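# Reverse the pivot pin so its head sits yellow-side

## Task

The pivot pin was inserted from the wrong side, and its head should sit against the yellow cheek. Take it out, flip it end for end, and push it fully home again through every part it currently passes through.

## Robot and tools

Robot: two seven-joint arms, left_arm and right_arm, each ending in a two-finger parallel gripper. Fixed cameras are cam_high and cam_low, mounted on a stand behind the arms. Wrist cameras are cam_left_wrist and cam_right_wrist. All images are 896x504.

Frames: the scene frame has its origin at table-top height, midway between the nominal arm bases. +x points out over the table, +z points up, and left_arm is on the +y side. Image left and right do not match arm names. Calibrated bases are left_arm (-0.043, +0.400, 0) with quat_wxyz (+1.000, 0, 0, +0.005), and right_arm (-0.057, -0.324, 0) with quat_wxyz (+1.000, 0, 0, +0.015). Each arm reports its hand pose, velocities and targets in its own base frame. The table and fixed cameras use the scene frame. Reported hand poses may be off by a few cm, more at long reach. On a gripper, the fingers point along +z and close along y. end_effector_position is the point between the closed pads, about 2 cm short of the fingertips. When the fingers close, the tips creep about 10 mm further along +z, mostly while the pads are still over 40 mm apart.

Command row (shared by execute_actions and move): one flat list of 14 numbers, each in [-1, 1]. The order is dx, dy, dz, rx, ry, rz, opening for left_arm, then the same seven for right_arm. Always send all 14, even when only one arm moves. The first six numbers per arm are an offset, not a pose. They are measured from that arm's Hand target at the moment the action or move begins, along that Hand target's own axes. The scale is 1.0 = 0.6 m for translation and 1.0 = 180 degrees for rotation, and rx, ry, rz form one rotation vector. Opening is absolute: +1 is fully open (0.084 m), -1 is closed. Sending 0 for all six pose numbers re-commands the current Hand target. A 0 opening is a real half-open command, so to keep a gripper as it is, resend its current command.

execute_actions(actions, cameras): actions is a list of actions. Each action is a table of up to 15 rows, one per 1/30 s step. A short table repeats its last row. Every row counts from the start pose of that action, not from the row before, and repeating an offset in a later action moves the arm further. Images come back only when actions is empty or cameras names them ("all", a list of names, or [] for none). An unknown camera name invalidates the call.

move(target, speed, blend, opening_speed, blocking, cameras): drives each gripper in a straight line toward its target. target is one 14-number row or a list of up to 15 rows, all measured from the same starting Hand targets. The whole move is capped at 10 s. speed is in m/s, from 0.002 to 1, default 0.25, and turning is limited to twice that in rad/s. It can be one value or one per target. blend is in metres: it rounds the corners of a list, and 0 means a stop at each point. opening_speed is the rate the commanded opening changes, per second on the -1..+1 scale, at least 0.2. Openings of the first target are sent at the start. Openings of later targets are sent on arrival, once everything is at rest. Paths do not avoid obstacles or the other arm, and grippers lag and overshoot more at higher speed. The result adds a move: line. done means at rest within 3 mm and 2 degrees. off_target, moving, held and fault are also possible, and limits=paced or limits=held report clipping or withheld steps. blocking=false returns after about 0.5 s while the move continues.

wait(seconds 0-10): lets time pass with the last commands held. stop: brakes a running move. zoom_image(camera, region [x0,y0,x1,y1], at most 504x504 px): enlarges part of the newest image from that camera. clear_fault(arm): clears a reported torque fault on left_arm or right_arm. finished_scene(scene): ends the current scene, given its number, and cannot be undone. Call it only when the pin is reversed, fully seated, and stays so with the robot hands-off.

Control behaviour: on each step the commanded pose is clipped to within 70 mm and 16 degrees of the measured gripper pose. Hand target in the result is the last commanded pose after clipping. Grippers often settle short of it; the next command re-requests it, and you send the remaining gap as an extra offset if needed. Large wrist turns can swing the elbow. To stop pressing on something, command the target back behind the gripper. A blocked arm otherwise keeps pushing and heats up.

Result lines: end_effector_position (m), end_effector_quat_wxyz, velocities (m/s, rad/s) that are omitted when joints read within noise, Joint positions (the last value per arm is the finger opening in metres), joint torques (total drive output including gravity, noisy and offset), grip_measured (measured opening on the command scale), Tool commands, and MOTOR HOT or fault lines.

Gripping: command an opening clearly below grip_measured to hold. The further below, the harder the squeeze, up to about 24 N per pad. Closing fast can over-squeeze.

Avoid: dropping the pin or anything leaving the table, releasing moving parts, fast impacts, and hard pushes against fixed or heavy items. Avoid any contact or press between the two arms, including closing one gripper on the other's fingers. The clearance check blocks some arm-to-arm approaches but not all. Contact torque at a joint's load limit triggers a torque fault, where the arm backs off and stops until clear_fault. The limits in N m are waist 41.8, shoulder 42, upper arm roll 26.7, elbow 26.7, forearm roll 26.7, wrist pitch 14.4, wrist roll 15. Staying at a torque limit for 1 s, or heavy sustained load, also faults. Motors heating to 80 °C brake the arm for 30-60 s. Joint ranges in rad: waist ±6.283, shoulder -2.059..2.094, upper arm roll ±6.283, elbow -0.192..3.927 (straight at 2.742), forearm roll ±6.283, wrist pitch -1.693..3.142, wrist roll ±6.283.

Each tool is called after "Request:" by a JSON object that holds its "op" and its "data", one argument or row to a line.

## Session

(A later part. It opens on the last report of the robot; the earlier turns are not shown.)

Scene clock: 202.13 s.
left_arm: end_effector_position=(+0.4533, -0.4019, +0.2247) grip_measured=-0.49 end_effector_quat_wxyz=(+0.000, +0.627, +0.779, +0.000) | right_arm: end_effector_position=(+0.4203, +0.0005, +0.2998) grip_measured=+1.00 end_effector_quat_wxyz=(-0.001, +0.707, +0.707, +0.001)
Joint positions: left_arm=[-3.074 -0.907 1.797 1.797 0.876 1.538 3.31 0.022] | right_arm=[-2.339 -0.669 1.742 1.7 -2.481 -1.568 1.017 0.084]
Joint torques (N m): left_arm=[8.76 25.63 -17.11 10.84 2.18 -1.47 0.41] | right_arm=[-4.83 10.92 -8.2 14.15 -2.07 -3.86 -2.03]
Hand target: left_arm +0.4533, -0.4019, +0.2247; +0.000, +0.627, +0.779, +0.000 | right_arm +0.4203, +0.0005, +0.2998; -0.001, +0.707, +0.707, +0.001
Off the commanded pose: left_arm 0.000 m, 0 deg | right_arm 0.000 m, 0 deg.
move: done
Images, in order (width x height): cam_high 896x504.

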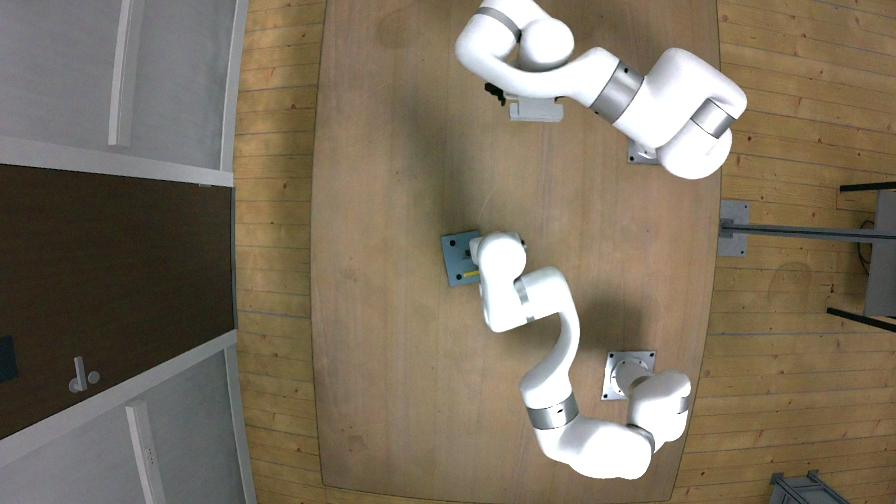

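Request:
{"op": "move", "data": {
  "target": [
    [0,0,0,0,0,0,-0.8,-0.1143,0.1849,0.0087,-0.1277,-0.0789,0,1],
    [0,0,0,0,0,0,-0.8,-0.2182,0.353,-0.0823,-0.2553,-0.1578,0,1],
    [0,0,0,0,0,0,-0.8,-0.2891,0.4678,-0.253,-0.383,-0.2367,0,1],
    [0,0,0,0,0,0,-0.8,-0.3115,0.5039,-0.4663,-0.5106,-0.3156,0,1],
    [0,0,0,0,0,0,-0.8,-0.2805,0.4537,-0.6758,-0.6383,-0.3945,0,1]
  ],
  "speed": 0.25,
  "blend": 0.02,
  "cameras": ["cam_high","cam_low"]
}}

Scene clock: 227.13 s.
left_arm: end_effector_position=(+0.4533, -0.4019, +0.2247) grip_measured=-0.49 end_effector_quat_wxyz=(+0.000, +0.627, +0.779, +0.000) | right_arm: end_effector_position=(+0.6922, -0.1689, +0.7050) grip_measured=+1.00 end_effector_quat_wxyz=(+0.899, +0.271, +0.270, +0.213)
Joint positions: left_arm=[-3.074 -0.907 1.797 1.797 0.876 1.538 3.31 0.022] | right_arm=[-2.454 -0.698 1.763 1.866 -2.445 0.68 1.007 0.084]
Joint torques (N m): left_arm=[8.51 25.38 -17.02 10.66 2.14 -1.42 0.3] | right_arm=[-5.09 14.1 -10.63 16.97 1.96 4.72 1.36]
Hand target: left_arm +0.4533, -0.4019, +0.2247; +0.000, +0.627, +0.779, +0.000 | right_arm +0.6922, -0.1689, +0.7050; +0.899, +0.271, +0.270, +0.213
Off the commanded pose: left_arm 0.000 m, 0 deg | right_arm 0.000 m, 0 deg.
move: done
Images, in order (width x height): cam_high 896x504, cam_low 896x504.

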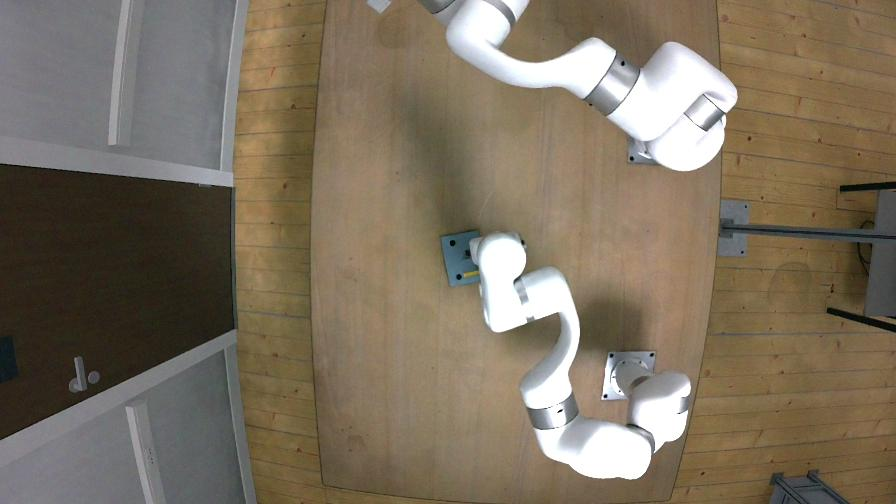

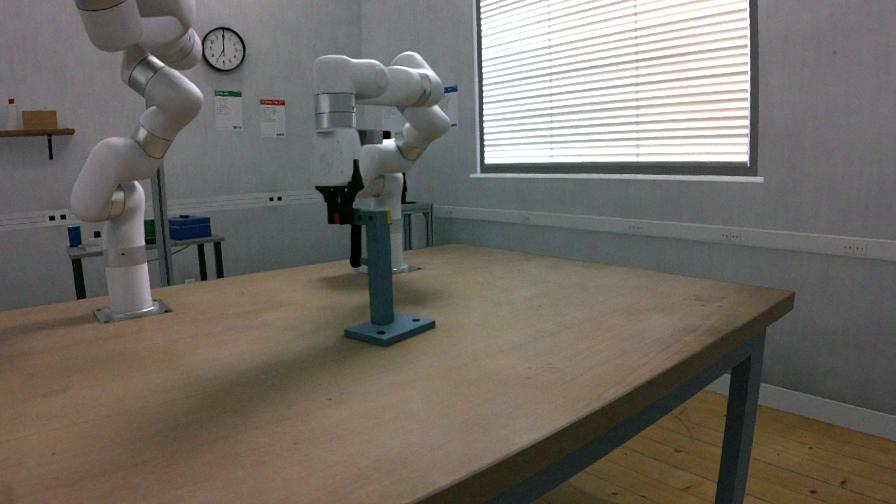

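Request:
{"op": "move", "data": {
  "target": [0,0,0,0,0,0,-0.8,0.168,-0.002,-0.747,0.4028,0.1027,0.6927,1],
  "speed": 0.3,
  "cameras": ["cam_high","cam_low"]
}}

Scene clock: 246.10 s.
left_arm: end_effector_position=(+0.4533, -0.4019, +0.2247) grip_measured=-0.49 end_effector_quat_wxyz=(+0.000, +0.627, +0.779, +0.000) | right_arm: end_effector_position=(+0.5005, +0.0508, +0.3501) grip_measured=+1.00 end_effector_quat_wxyz=(-0.069, +0.704, +0.068, +0.704)
Joint positions: left_arm=[-3.074 -0.907 1.797 1.797 0.876 1.538 3.31 0.022] | right_arm=[-0.261 -0.456 0.32 0.526 -3.415 0.65 3.503 0.084]
Joint torques (N m): left_arm=[8.73 25.09 -16.93 10.77 2.05 -1.5 0.31] | right_arm=[5.47 -1.33 -4.34 14.85 -1.97 3.85 2.03]
Hand target: left_arm +0.4533, -0.4019, +0.2247; +0.000, +0.627, +0.779, +0.000 | right_arm +0.5005, +0.0508, +0.3500; -0.069, +0.704, +0.068, +0.704
Off the commanded pose: left_arm 0.000 m, 0 deg | right_arm 0.000 m, 0 deg.
move: done
Images, in order (width x height): cam_high 896x504, cam_low 896x504.

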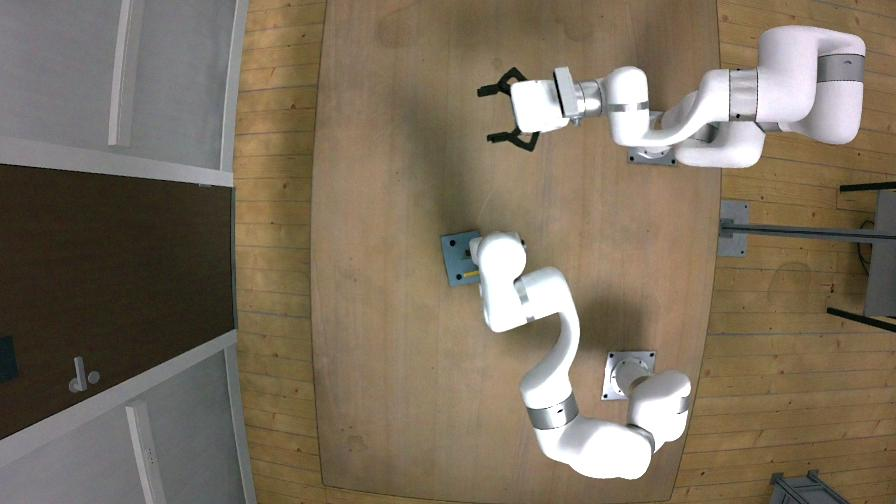

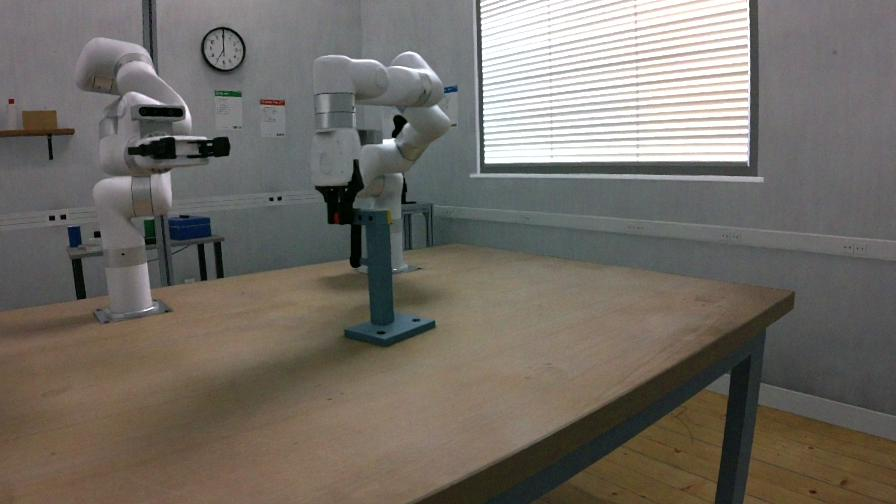

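Request:
{"op": "move", "data": {
  "target": [
    [0,0,0,0,0,0,-0.8,-0.183,-0.1327,-0.0765,0,0,0,0],
    [0,0,0,0,0,0,-0.8,-0.267,-0.2797,-0.1325,0,0,0,0],
    [0,0,0,0,0,0,-0.8,-0.2992,-0.4087,-0.1833,0,0,0,0],
    [0,0,0,0,0,0,-0.8,-0.2992,-0.5007,-0.1625,0,0,0,0]
  ],
  "speed": 0.12,
  "blend": 0.02,
  "cameras": ["all"]
}}

Request:
{"op": "zoom_image", "data": {
  "camera": "cam_right_wrist",
  "region": [400, 180, 700, 480]
}}

Scene clock: 261.80 s.
left_arm: end_effector_position=(+0.4533, -0.4019, +0.2247) grip_measured=-0.49 end_effector_quat_wxyz=(+0.000, +0.627, +0.779, +0.000) | right_arm: end_effector_position=(+0.3469, +0.3269, +0.1706) grip_measured=-0.01 end_effector_quat_wxyz=(-0.069, +0.704, +0.068, +0.704)
Joint positions: left_arm=[-3.074 -0.907 1.797 1.797 0.876 1.538 3.31 0.022] | right_arm=[0.207 0.29 0.964 0.457 -2.223 1.592 2.771 0.044]
Joint torques (N m): left_arm=[8.58 25.2 -16.94 10.73 1.92 -1.39 0.26] | right_arm=[5.62 -5.48 1.09 13.28 -2.97 3.99 -2.05]
Hand target: left_arm +0.4533, -0.4019, +0.2247; +0.000, +0.627, +0.779, +0.000 | right_arm +0.3469, +0.3269, +0.1706; -0.069, +0.704, +0.068, +0.704
Off the commanded pose: left_arm 0.000 m, 0 deg | right_arm 0.000 m, 0 deg.
move: done

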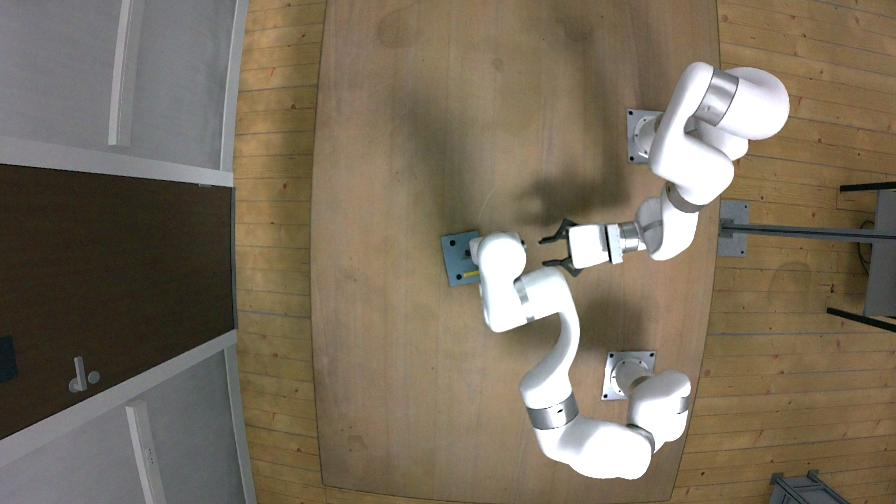

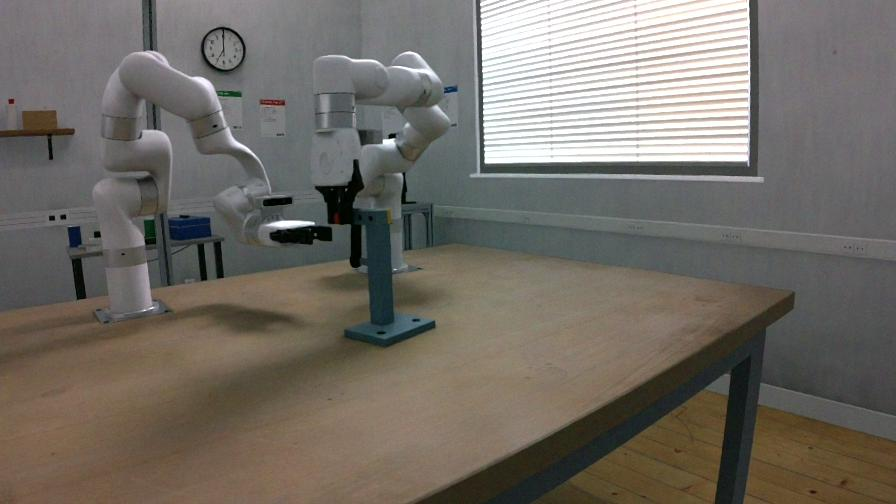

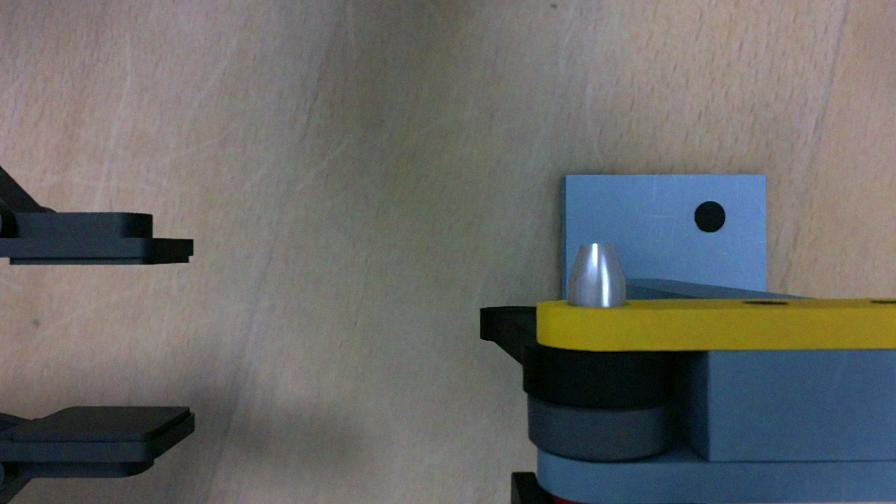

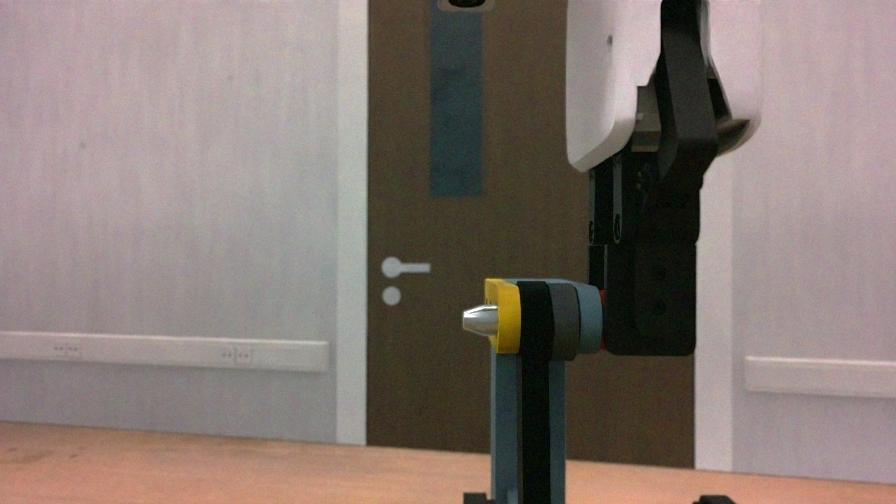

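Scaled by 1.680 from the camera's 896x504 image, which has a finer 1280x720 frame.

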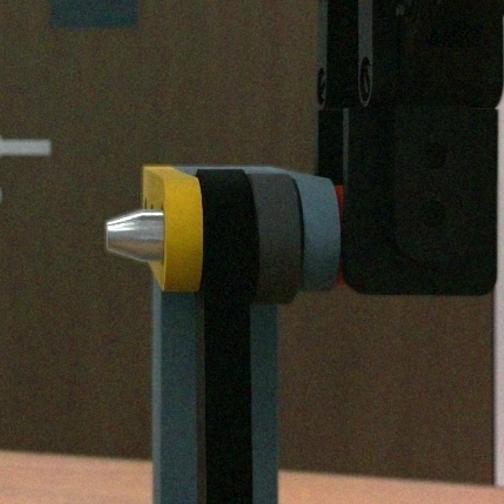

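Request:
{"op": "move", "data": {
  "target": [
    [0,0,0,0,0,0,-0.8,0.01,0.0012,0.1,0,0,0,0],
    [0,0,0,0,0,0,-0.8,0.014,0.0012,0.208,0,0,0,0],
    [0,0,0,0,0,0,-0.8,0.014,0.0012,0.208,0,0,0,-0.45]
  ],
  "speed": 0.08,
  "opening_speed": 0.8,
  "cameras": ["cam_low","cam_left_wrist","cam_right_wrist"]
}}

Request:
{"op": "zoom_image", "data": {
  "camera": "cam_low",
  "region": [300, 170, 400, 270]
}}

Request:
{"op": "zoom_image", "data": {
  "camera": "cam_left_wrist",
  "region": [300, 204, 700, 504]
}}

Scene clock: 275.83 s.
left_arm: end_effector_position=(+0.4533, -0.4019, +0.2247) grip_measured=-0.49 end_effector_quat_wxyz=(+0.000, +0.627, +0.779, +0.000) | right_arm: end_effector_position=(+0.4695, +0.3502, +0.1791) grip_measured=-0.47 end_effector_quat_wxyz=(-0.069, +0.704, +0.068, +0.704)
Joint positions: left_arm=[-3.074 -0.907 1.797 1.797 0.876 1.538 3.31 0.022] | right_arm=[0.112 0.444 0.78 0.739 -2.521 1.417 2.655 0.024]
Joint torques (N m): left_arm=[8.62 24.97 -16.81 10.73 1.83 -1.47 0.22] | right_arm=[-4.66 -10.54 3.19 15.25 -2.67 0.08 -1.8]
Hand target: left_arm +0.4533, -0.4019, +0.2247; +0.000, +0.627, +0.779, +0.000 | right_arm +0.4695, +0.3502, +0.1791; -0.069, +0.704, +0.068, +0.704
Off the commanded pose: left_arm 0.000 m, 0 deg | right_arm 0.000 m, 0 deg.
move: done
Images, in order (width x height): cam_low 896x504, cam_left_wrist 896x504, cam_right_wrist 896x504.

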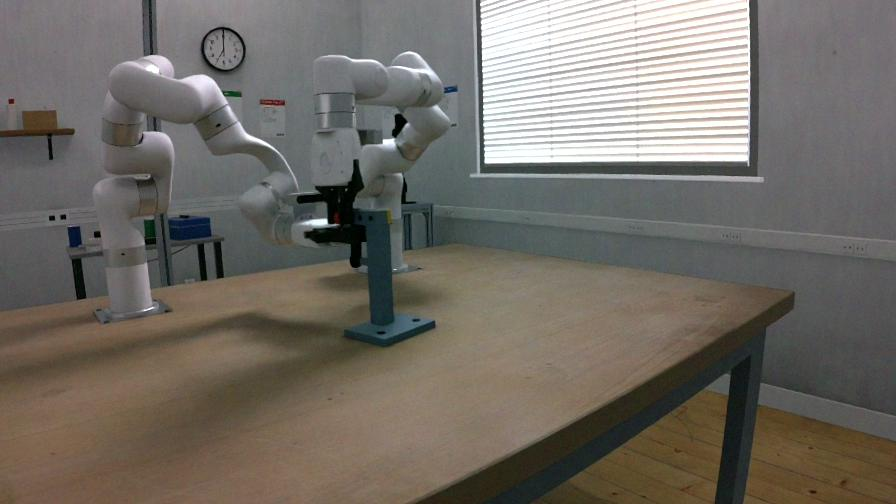

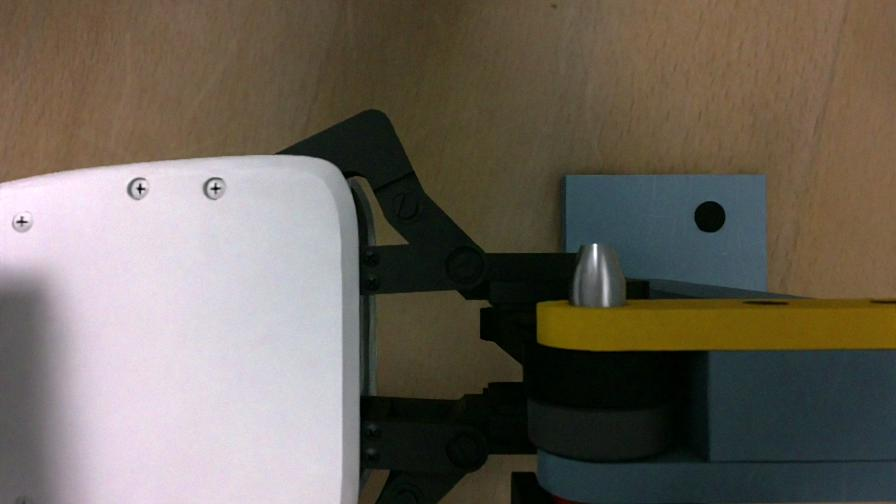

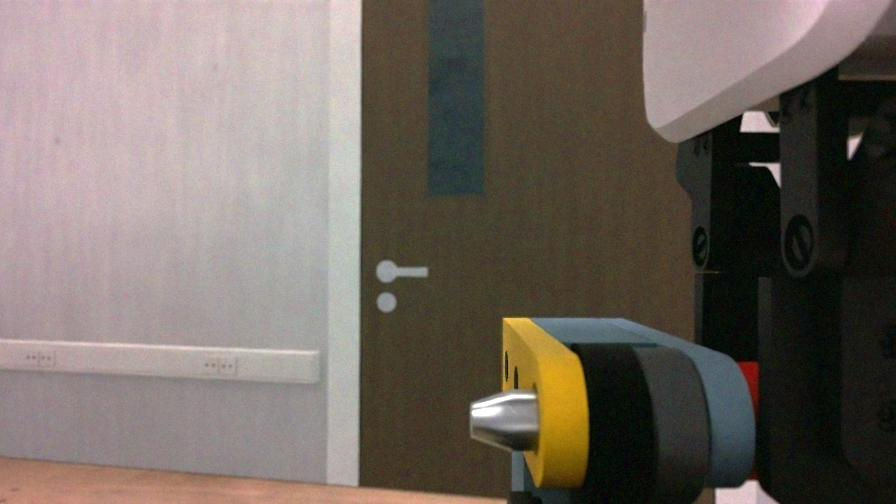

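Scaled by 5.040 from the camera's 896x504 image, which has a finer 1280x720 frame.

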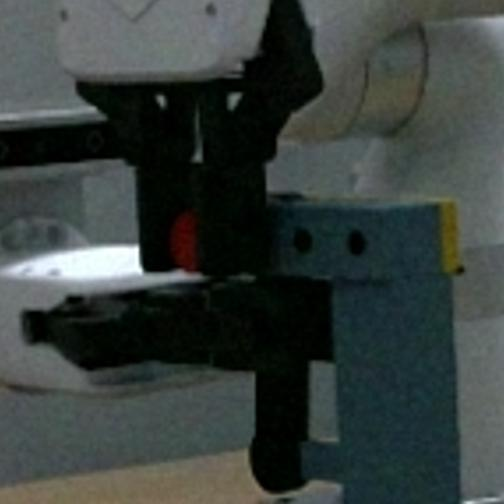

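Scaled by 1.260 from the camera's 896x504 image, which has a finer 1280x720 frame.

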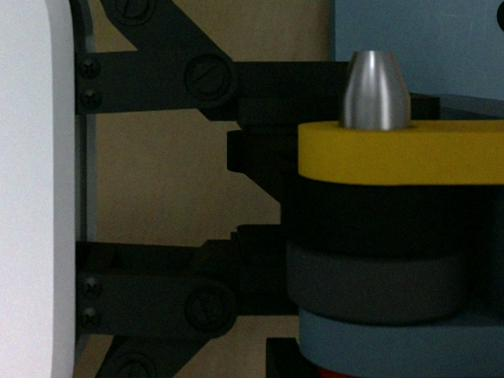

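Request:
{"op": "move", "data": {
  "target": [0,0,0,0,0,0,-0.8,0.0052,0.0005,0,0,0,0,-0.45],
  "speed": 0.02,
  "cameras": ["cam_low"]
}}

Request:
{"op": "zoom_image", "data": {
  "camera": "cam_low",
  "region": [300, 170, 400, 270]
}}

Scene clock: 281.33 s.
left_arm: end_effector_position=(+0.4533, -0.4019, +0.2247) grip_measured=-0.49 end_effector_quat_wxyz=(+0.000, +0.627, +0.779, +0.000) | right_arm: end_effector_position=(+0.4696, +0.3499, +0.1822) grip_measured=-0.47 end_effector_quat_wxyz=(-0.069, +0.704, +0.068, +0.704)
Joint positions: left_arm=[-3.074 -0.907 1.797 1.797 0.876 1.538 3.31 0.022] | right_arm=[0.107 0.432 0.785 0.737 -2.516 1.408 2.654 0.024]
Joint torques (N m): left_arm=[8.78 25.21 -16.67 10.7 1.86 -1.43 0.2] | right_arm=[-4.89 -22.29 7.53 9.46 1.42 0.03 -2.05]
Hand target: left_arm +0.4533, -0.4019, +0.2247; +0.000, +0.627, +0.779, +0.000 | right_arm +0.4696, +0.3499, +0.1822; -0.069, +0.704, +0.068, +0.704
Off the commanded pose: left_arm 0.000 m, 0 deg | right_arm 0.000 m, 0 deg.
move: done
Images, in order (width x height): cam_low 896x504.

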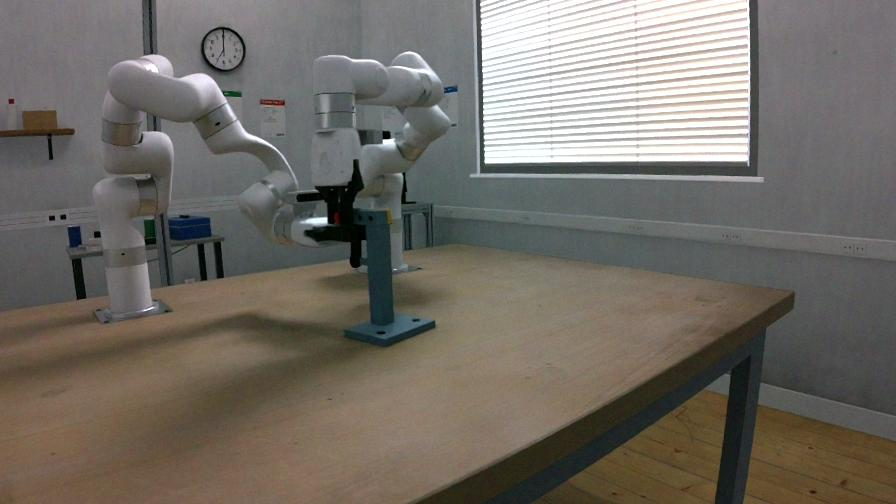

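Scaled by 5.040 from the camera's 896x504 image, which has a finer 1280x720 frame.

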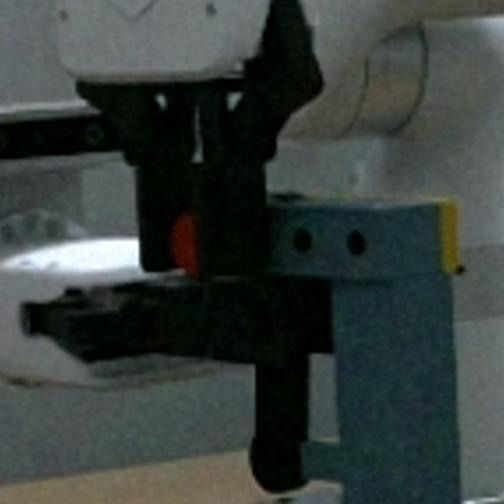

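Request:
{"op": "move", "data": {
  "target": [
    [0,0,0,0,0,0,-0.8,-0.0007,0,0,0,0,0,-0.45],
    [0,0,0,0,0,0,-0.8,-0.0007,0,0,0,0,0,-0.88]
  ],
  "speed": 0.02,
  "opening_speed": 0.5,
  "cameras": ["cam_left_wrist","cam_right_wrist"]
}}

Scene clock: 286.77 s.
left_arm: end_effector_position=(+0.4533, -0.4019, +0.2247) grip_measured=-0.49 end_effector_quat_wxyz=(+0.000, +0.627, +0.779, +0.000) | right_arm: end_effector_position=(+0.4695, +0.3501, +0.1818) grip_measured=-0.78 end_effector_quat_wxyz=(-0.069, +0.704, +0.068, +0.704)
Joint positions: left_arm=[-3.074 -0.907 1.797 1.797 0.876 1.538 3.31 0.022] | right_arm=[0.108 0.434 0.784 0.737 -2.517 1.409 2.654 0.01]
Joint torques (N m): left_arm=[8.79 25.14 -16.82 10.45 1.85 -1.54 0.15] | right_arm=[-5.19 -12.21 -0.58 12.56 1.94 3.59 1.18]
Hand target: left_arm +0.4533, -0.4019, +0.2247; +0.000, +0.627, +0.779, +0.000 | right_arm +0.4696, +0.3499, +0.1818; -0.069, +0.704, +0.068, +0.704
Off the commanded pose: left_arm 0.000 m, 0 deg | right_arm 0.000 m, 0 deg.
move: done
Images, in order (width x height): cam_left_wrist 896x504, cam_right_wrist 896x504.

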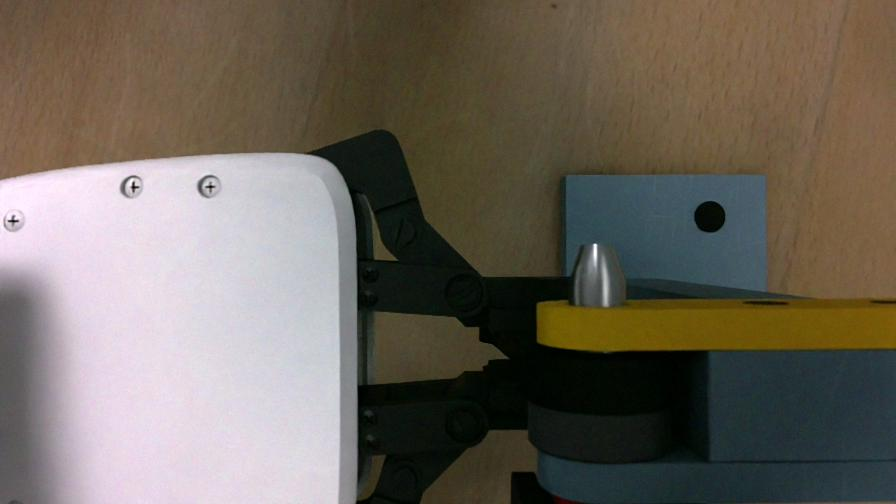

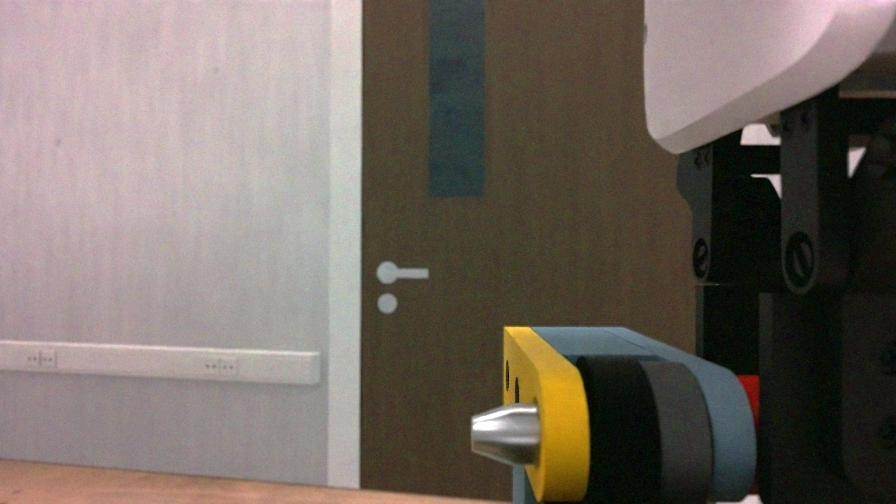

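Request:
{"op": "move", "data": {
  "target": [-0.02,0,0,0,0,0,-1,0,-0.0008,0,0,0,0,-1],
  "speed": 0.03,
  "opening_speed": 1,
  "cameras": ["cam_left_wrist","cam_right_wrist"]
}}

Scene clock: 290.40 s.
left_arm: end_effector_position=(+0.4559, -0.4137, +0.2247) grip_measured=-0.49 end_effector_quat_wxyz=(+0.000, +0.627, +0.779, +0.000) | right_arm: end_effector_position=(+0.4695, +0.3503, +0.1818) grip_measured=-0.78 end_effector_quat_wxyz=(-0.069, +0.704, +0.068, +0.704)
Joint positions: left_arm=[-3.131 -0.924 1.819 1.857 0.885 1.554 3.314 0.022] | right_arm=[0.109 0.435 0.784 0.738 -2.516 1.41 2.653 0.01]
Joint torques (N m): left_arm=[-2.06 21.29 -15.69 9.81 3.01 -0.83 0.91] | right_arm=[3.76 -10.15 4.33 15.1 1.68 4.14 -1.76]
Hand target: left_arm +0.4559, -0.4137, +0.2247; +0.000, +0.627, +0.779, +0.000 | right_arm +0.4695, +0.3504, +0.1818; -0.069, +0.704, +0.068, +0.704
Off the commanded pose: left_arm 0.000 m, 0 deg | right_arm 0.000 m, 0 deg.
move: done
Images, in order (width x height): cam_left_wrist 896x504, cam_right_wrist 896x504.

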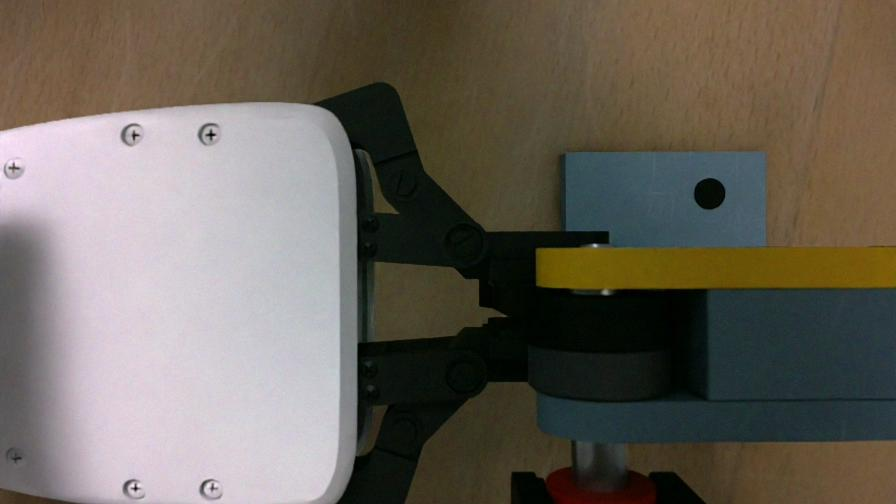

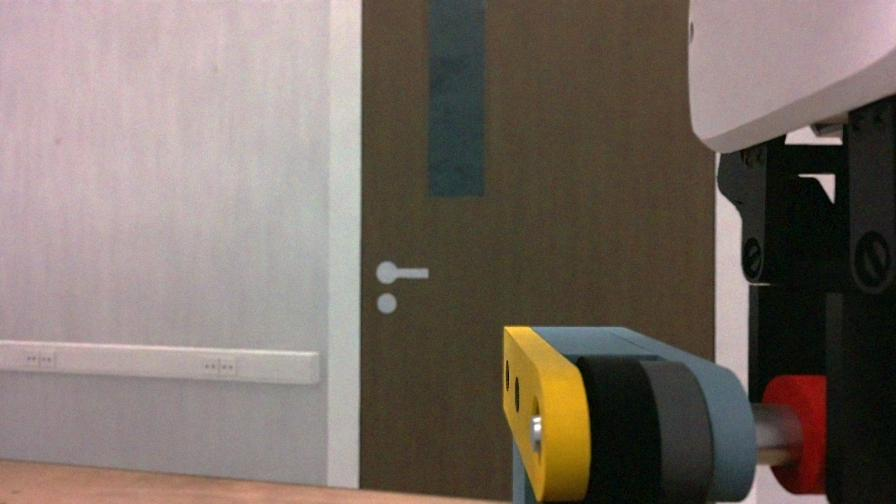

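Request:
{"op": "move", "data": {
  "target": [-0.085,0,0,0,0,0,-1,0,0,0,0,0,0,-1],
  "speed": 0.04,
  "cameras": ["cam_left_wrist","cam_right_wrist"]
}}

Request:
{"op": "zoom_image", "data": {
  "camera": "cam_right_wrist",
  "region": [450, 304, 800, 504]
}}

Scene clock: 295.03 s.
left_arm: end_effector_position=(+0.4667, -0.4635, +0.2246) grip_measured=-0.49 end_effector_quat_wxyz=(+0.000, +0.627, +0.779, +0.000) | right_arm: end_effector_position=(+0.4695, +0.3504, +0.1818) grip_measured=-0.78 end_effector_quat_wxyz=(-0.069, +0.704, +0.068, +0.704)
Joint positions: left_arm=[-3.397 -1.014 1.914 2.18 0.93 1.64 3.357 0.022] | right_arm=[0.109 0.435 0.784 0.738 -2.516 1.41 2.653 0.01]
Joint torques (N m): left_arm=[-4.68 26.49 -14.95 8.02 2.02 -0.48 0.73] | right_arm=[1.66 -14.52 5.59 14.19 -1.3 1.29 -1.87]
Hand target: left_arm +0.4667, -0.4635, +0.2246; +0.000, +0.627, +0.779, +0.000 | right_arm +0.4695, +0.3504, +0.1818; -0.069, +0.704, +0.068, +0.704
Off the commanded pose: left_arm 0.000 m, 0 deg | right_arm 0.000 m, 0 deg.
move: done
Images, in order (width x height): cam_left_wrist 896x504, cam_right_wrist 896x504.

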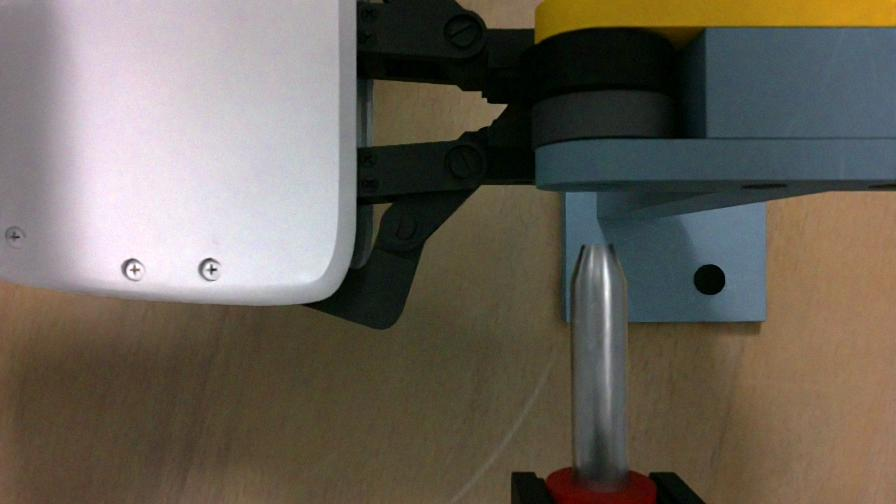

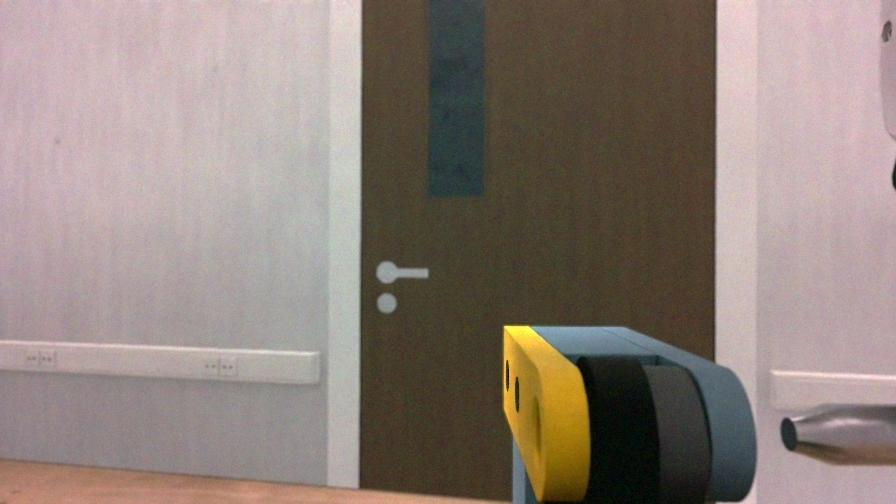

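Scaled by 1.440 from the camera's 896x504 image, which has a finer 1280x720 frame.

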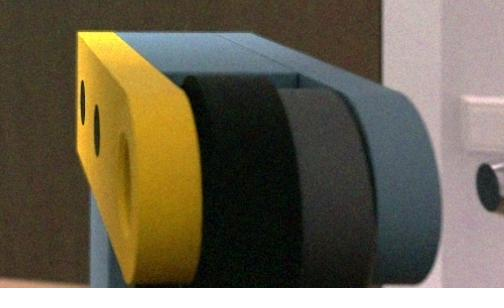

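Request:
{"op": "move", "data": {
  "target": [
    [0,0,-0.15,0,0,0,-1,0,0,0,0,0,0,-1],
    [0.17,0,-0.17,0,0,-0.5,-1,0,0,0,0,0,0,-1],
    [0.3367,0,-0.15,0,0,-1.0,-1,0,0,0,0,0,0,-1]
  ],
  "speed": [0.12,0.2,0.2],
  "blend": [0.01,0.03,0],
  "cameras": ["all"]
}}

Scene clock: 316.47 s.
left_arm: end_effector_position=(+0.4237, -0.2662, +0.3149) grip_measured=-0.49 end_effector_quat_wxyz=(+0.000, +0.779, -0.627, +0.000) | right_arm: end_effector_position=(+0.4695, +0.3504, +0.1818) grip_measured=-0.78 end_effector_quat_wxyz=(-0.069, +0.704, +0.068, +0.704)
Joint positions: left_arm=[-2.606 -0.177 1.944 1.455 0.168 1.393 0.669 0.022] | right_arm=[0.109 0.435 0.784 0.738 -2.516 1.41 2.653 0.01]
Joint torques (N m): left_arm=[4.23 14.98 -3.54 10.23 -1.92 -3.02 -0.96] | right_arm=[-5.77 -22.86 3.21 11.09 -0.79 1.58 -1.59]
Hand target: left_arm +0.4237, -0.2662, +0.3149; +0.000, +0.779, -0.627, +0.000 | right_arm +0.4695, +0.3504, +0.1818; -0.069, +0.704, +0.068, +0.704
Off the commanded pose: left_arm 0.000 m, 0 deg | right_arm 0.000 m, 0 deg.
elbow stopped short (left arm): the move would have taken joint 4 (elbow) straighter than the controller allows.
move: done

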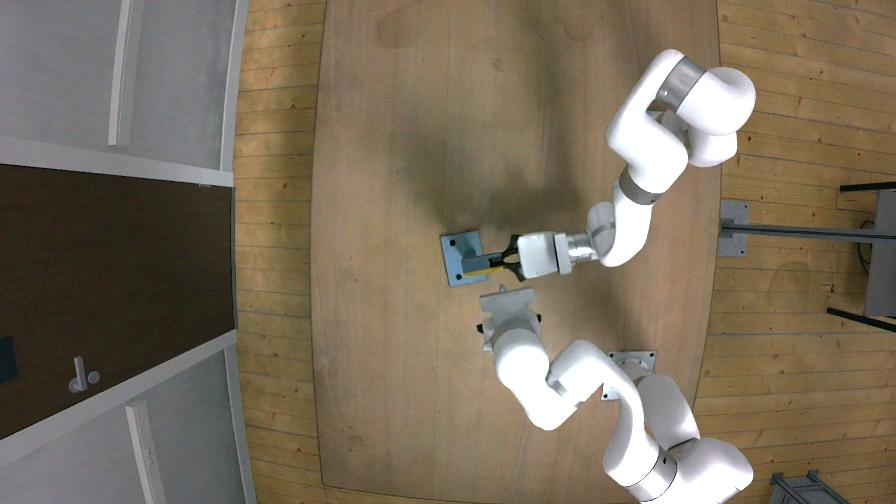

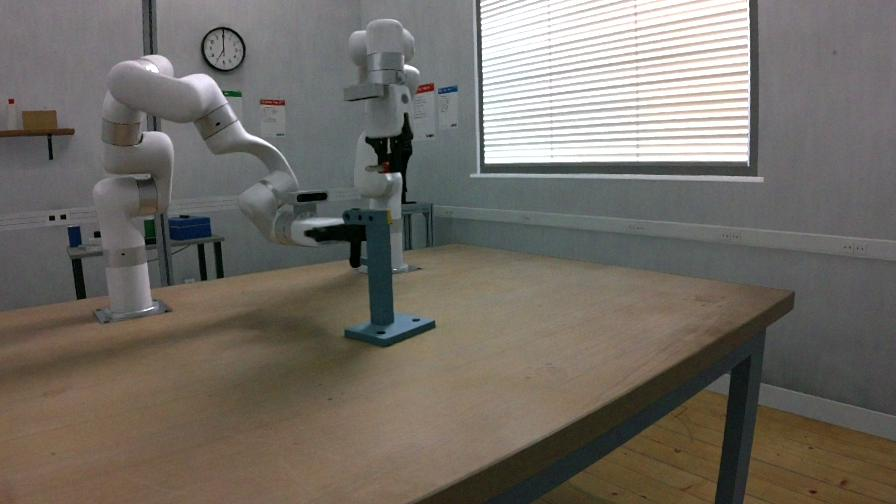

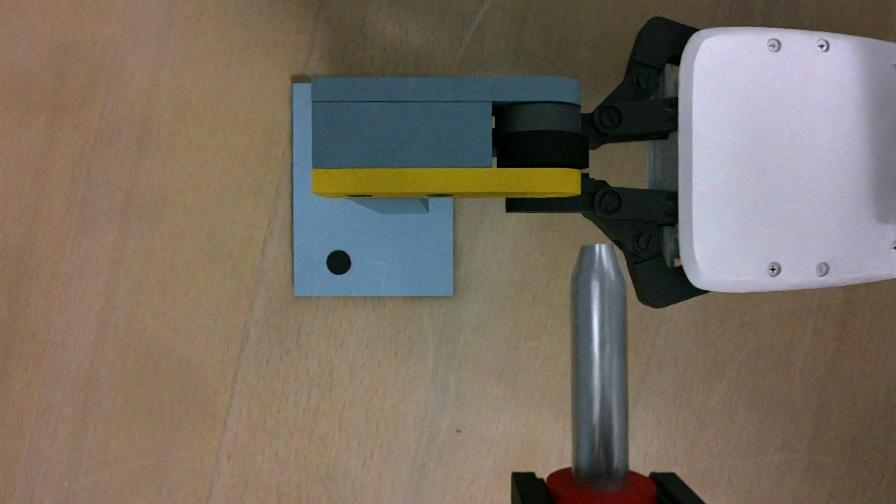

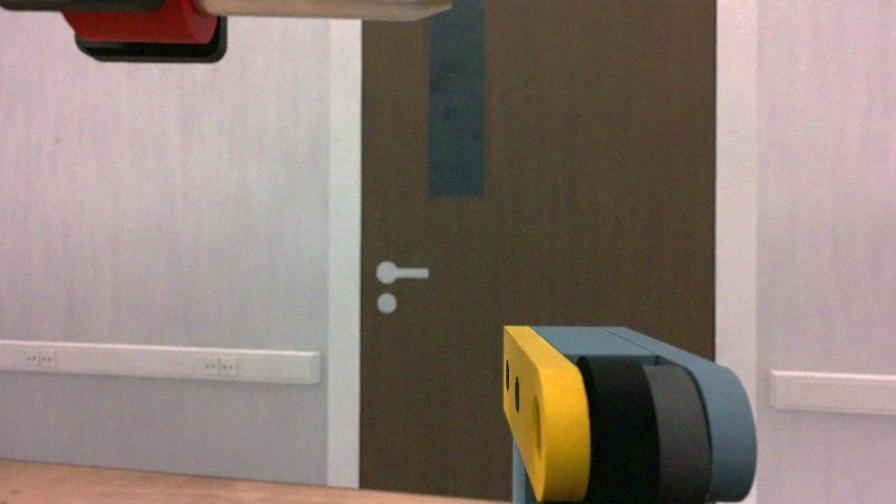

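Request:
{"op": "move", "data": {
  "target": [0,0,0.1503,0,0,0,-1,0,0,0,0,0,0,-1],
  "speed": [0.08],
  "cameras": ["cam_left_wrist","cam_right_wrist"]
}}

Request:
{"op": "zoom_image", "data": {
  "camera": "cam_left_wrist",
  "region": [490, 20, 740, 270]
}}

Request:
{"op": "zoom_image", "data": {
  "camera": "cam_right_wrist",
  "region": [350, 304, 700, 504]
}}

Scene clock: 323.30 s.
left_arm: end_effector_position=(+0.4237, -0.2661, +0.2247) grip_measured=-0.49 end_effector_quat_wxyz=(+0.000, +0.779, -0.627, +0.000) | right_arm: end_effector_position=(+0.4695, +0.3504, +0.1818) grip_measured=-0.78 end_effector_quat_wxyz=(-0.069, +0.704, +0.068, +0.704)
Joint positions: left_arm=[-2.626 -0.234 1.978 1.234 0.237 1.151 0.62 0.022] | right_arm=[0.109 0.435 0.784 0.738 -2.516 1.41 2.653 0.01]
Joint torques (N m): left_arm=[-4.61 7.5 -3.85 10.26 1.88 -3.03 -0.99] | right_arm=[-5.41 -22.27 2.65 11.14 -0.67 1.87 -1.5]
Hand target: left_arm +0.4237, -0.2661, +0.2247; +0.000, +0.779, -0.627, +0.000 | right_arm +0.4695, +0.3504, +0.1818; -0.069, +0.704, +0.068, +0.704
Off the commanded pose: left_arm 0.000 m, 0 deg | right_arm 0.000 m, 0 deg.
move: done
Images, in order (width x height): cam_left_wrist 896x504, cam_right_wrist 896x504.

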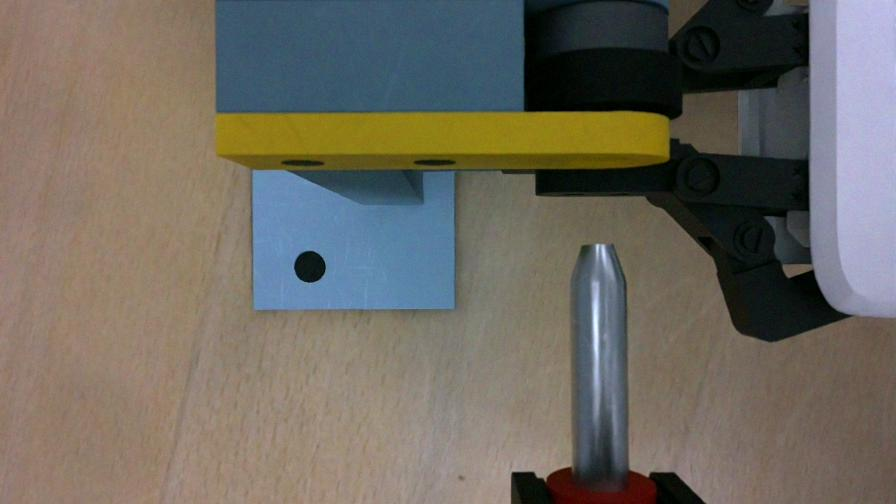

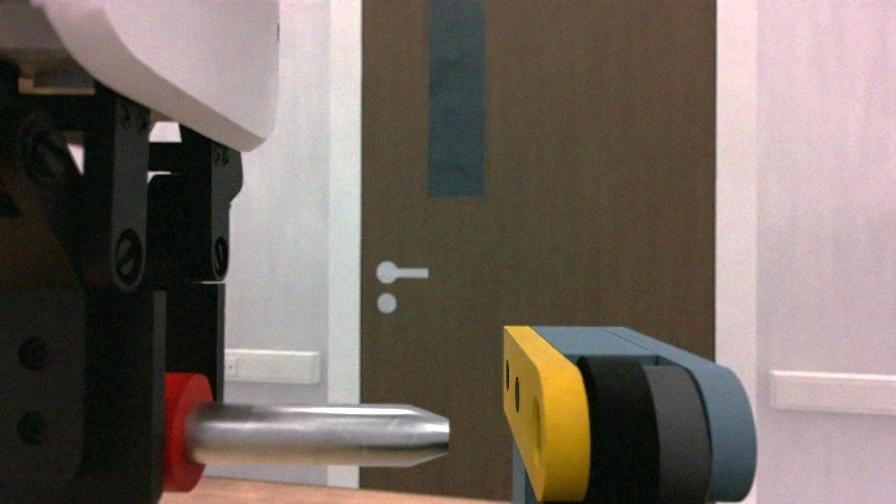

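Scaled by 2.016 from the camera's 896x504 image, which has a finer 1280x720 frame.

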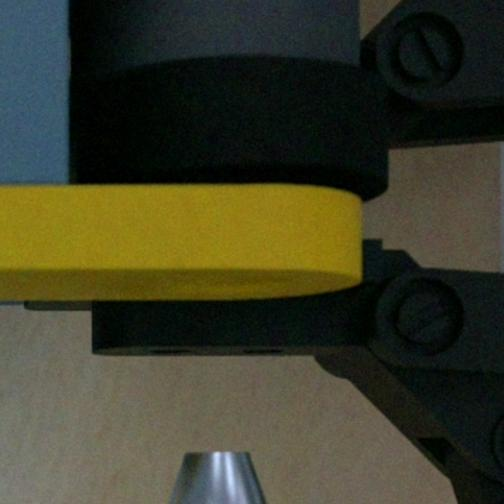

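Scaled by 1.440 from the camera's 896x504 image, which has a finer 1280x720 frame.

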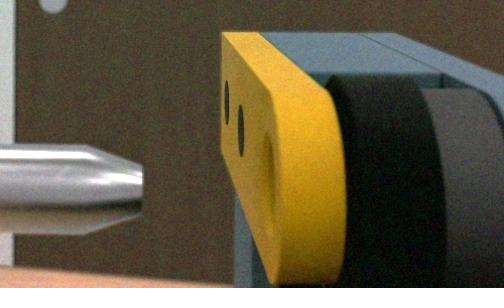

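Request:
{"op": "move", "data": {
  "target": [
    [0,0.0023,-0.0004,0,0,0,-1,0,0,0,0,0,0,-1],
    [0.0358,0.0023,-0.0004,0,0,0,-1,0,0,0,0,0,0,-1]
  ],
  "speed": [0.03],
  "cameras": ["cam_left_wrist","cam_right_wrist"]
}}

Request:
{"op": "zoom_image", "data": {
  "camera": "cam_left_wrist",
  "region": [490, 60, 740, 310]
}}

Request:
{"op": "zoom_image", "data": {
  "camera": "cam_right_wrist",
  "region": [400, 304, 750, 504]
}}

speed must be one number or one for each of the 2 targets, got a list of 1; nothing of the call was run

Scaled by 2.016 from the camera's 896x504 image, which has a finer 1280x720 frame.

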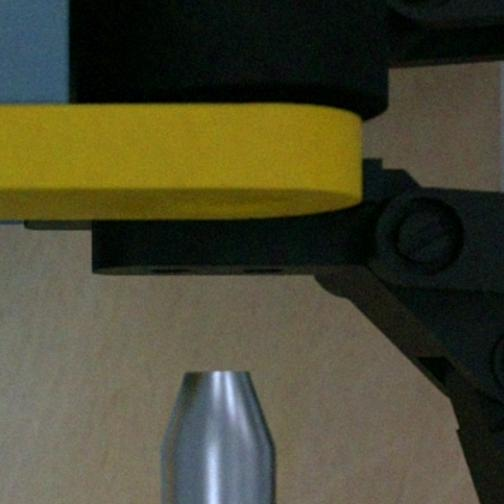

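Scaled by 1.440 from the camera's 896x504 image, which has a finer 1280x720 frame.

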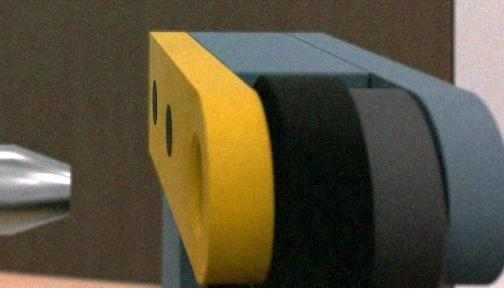

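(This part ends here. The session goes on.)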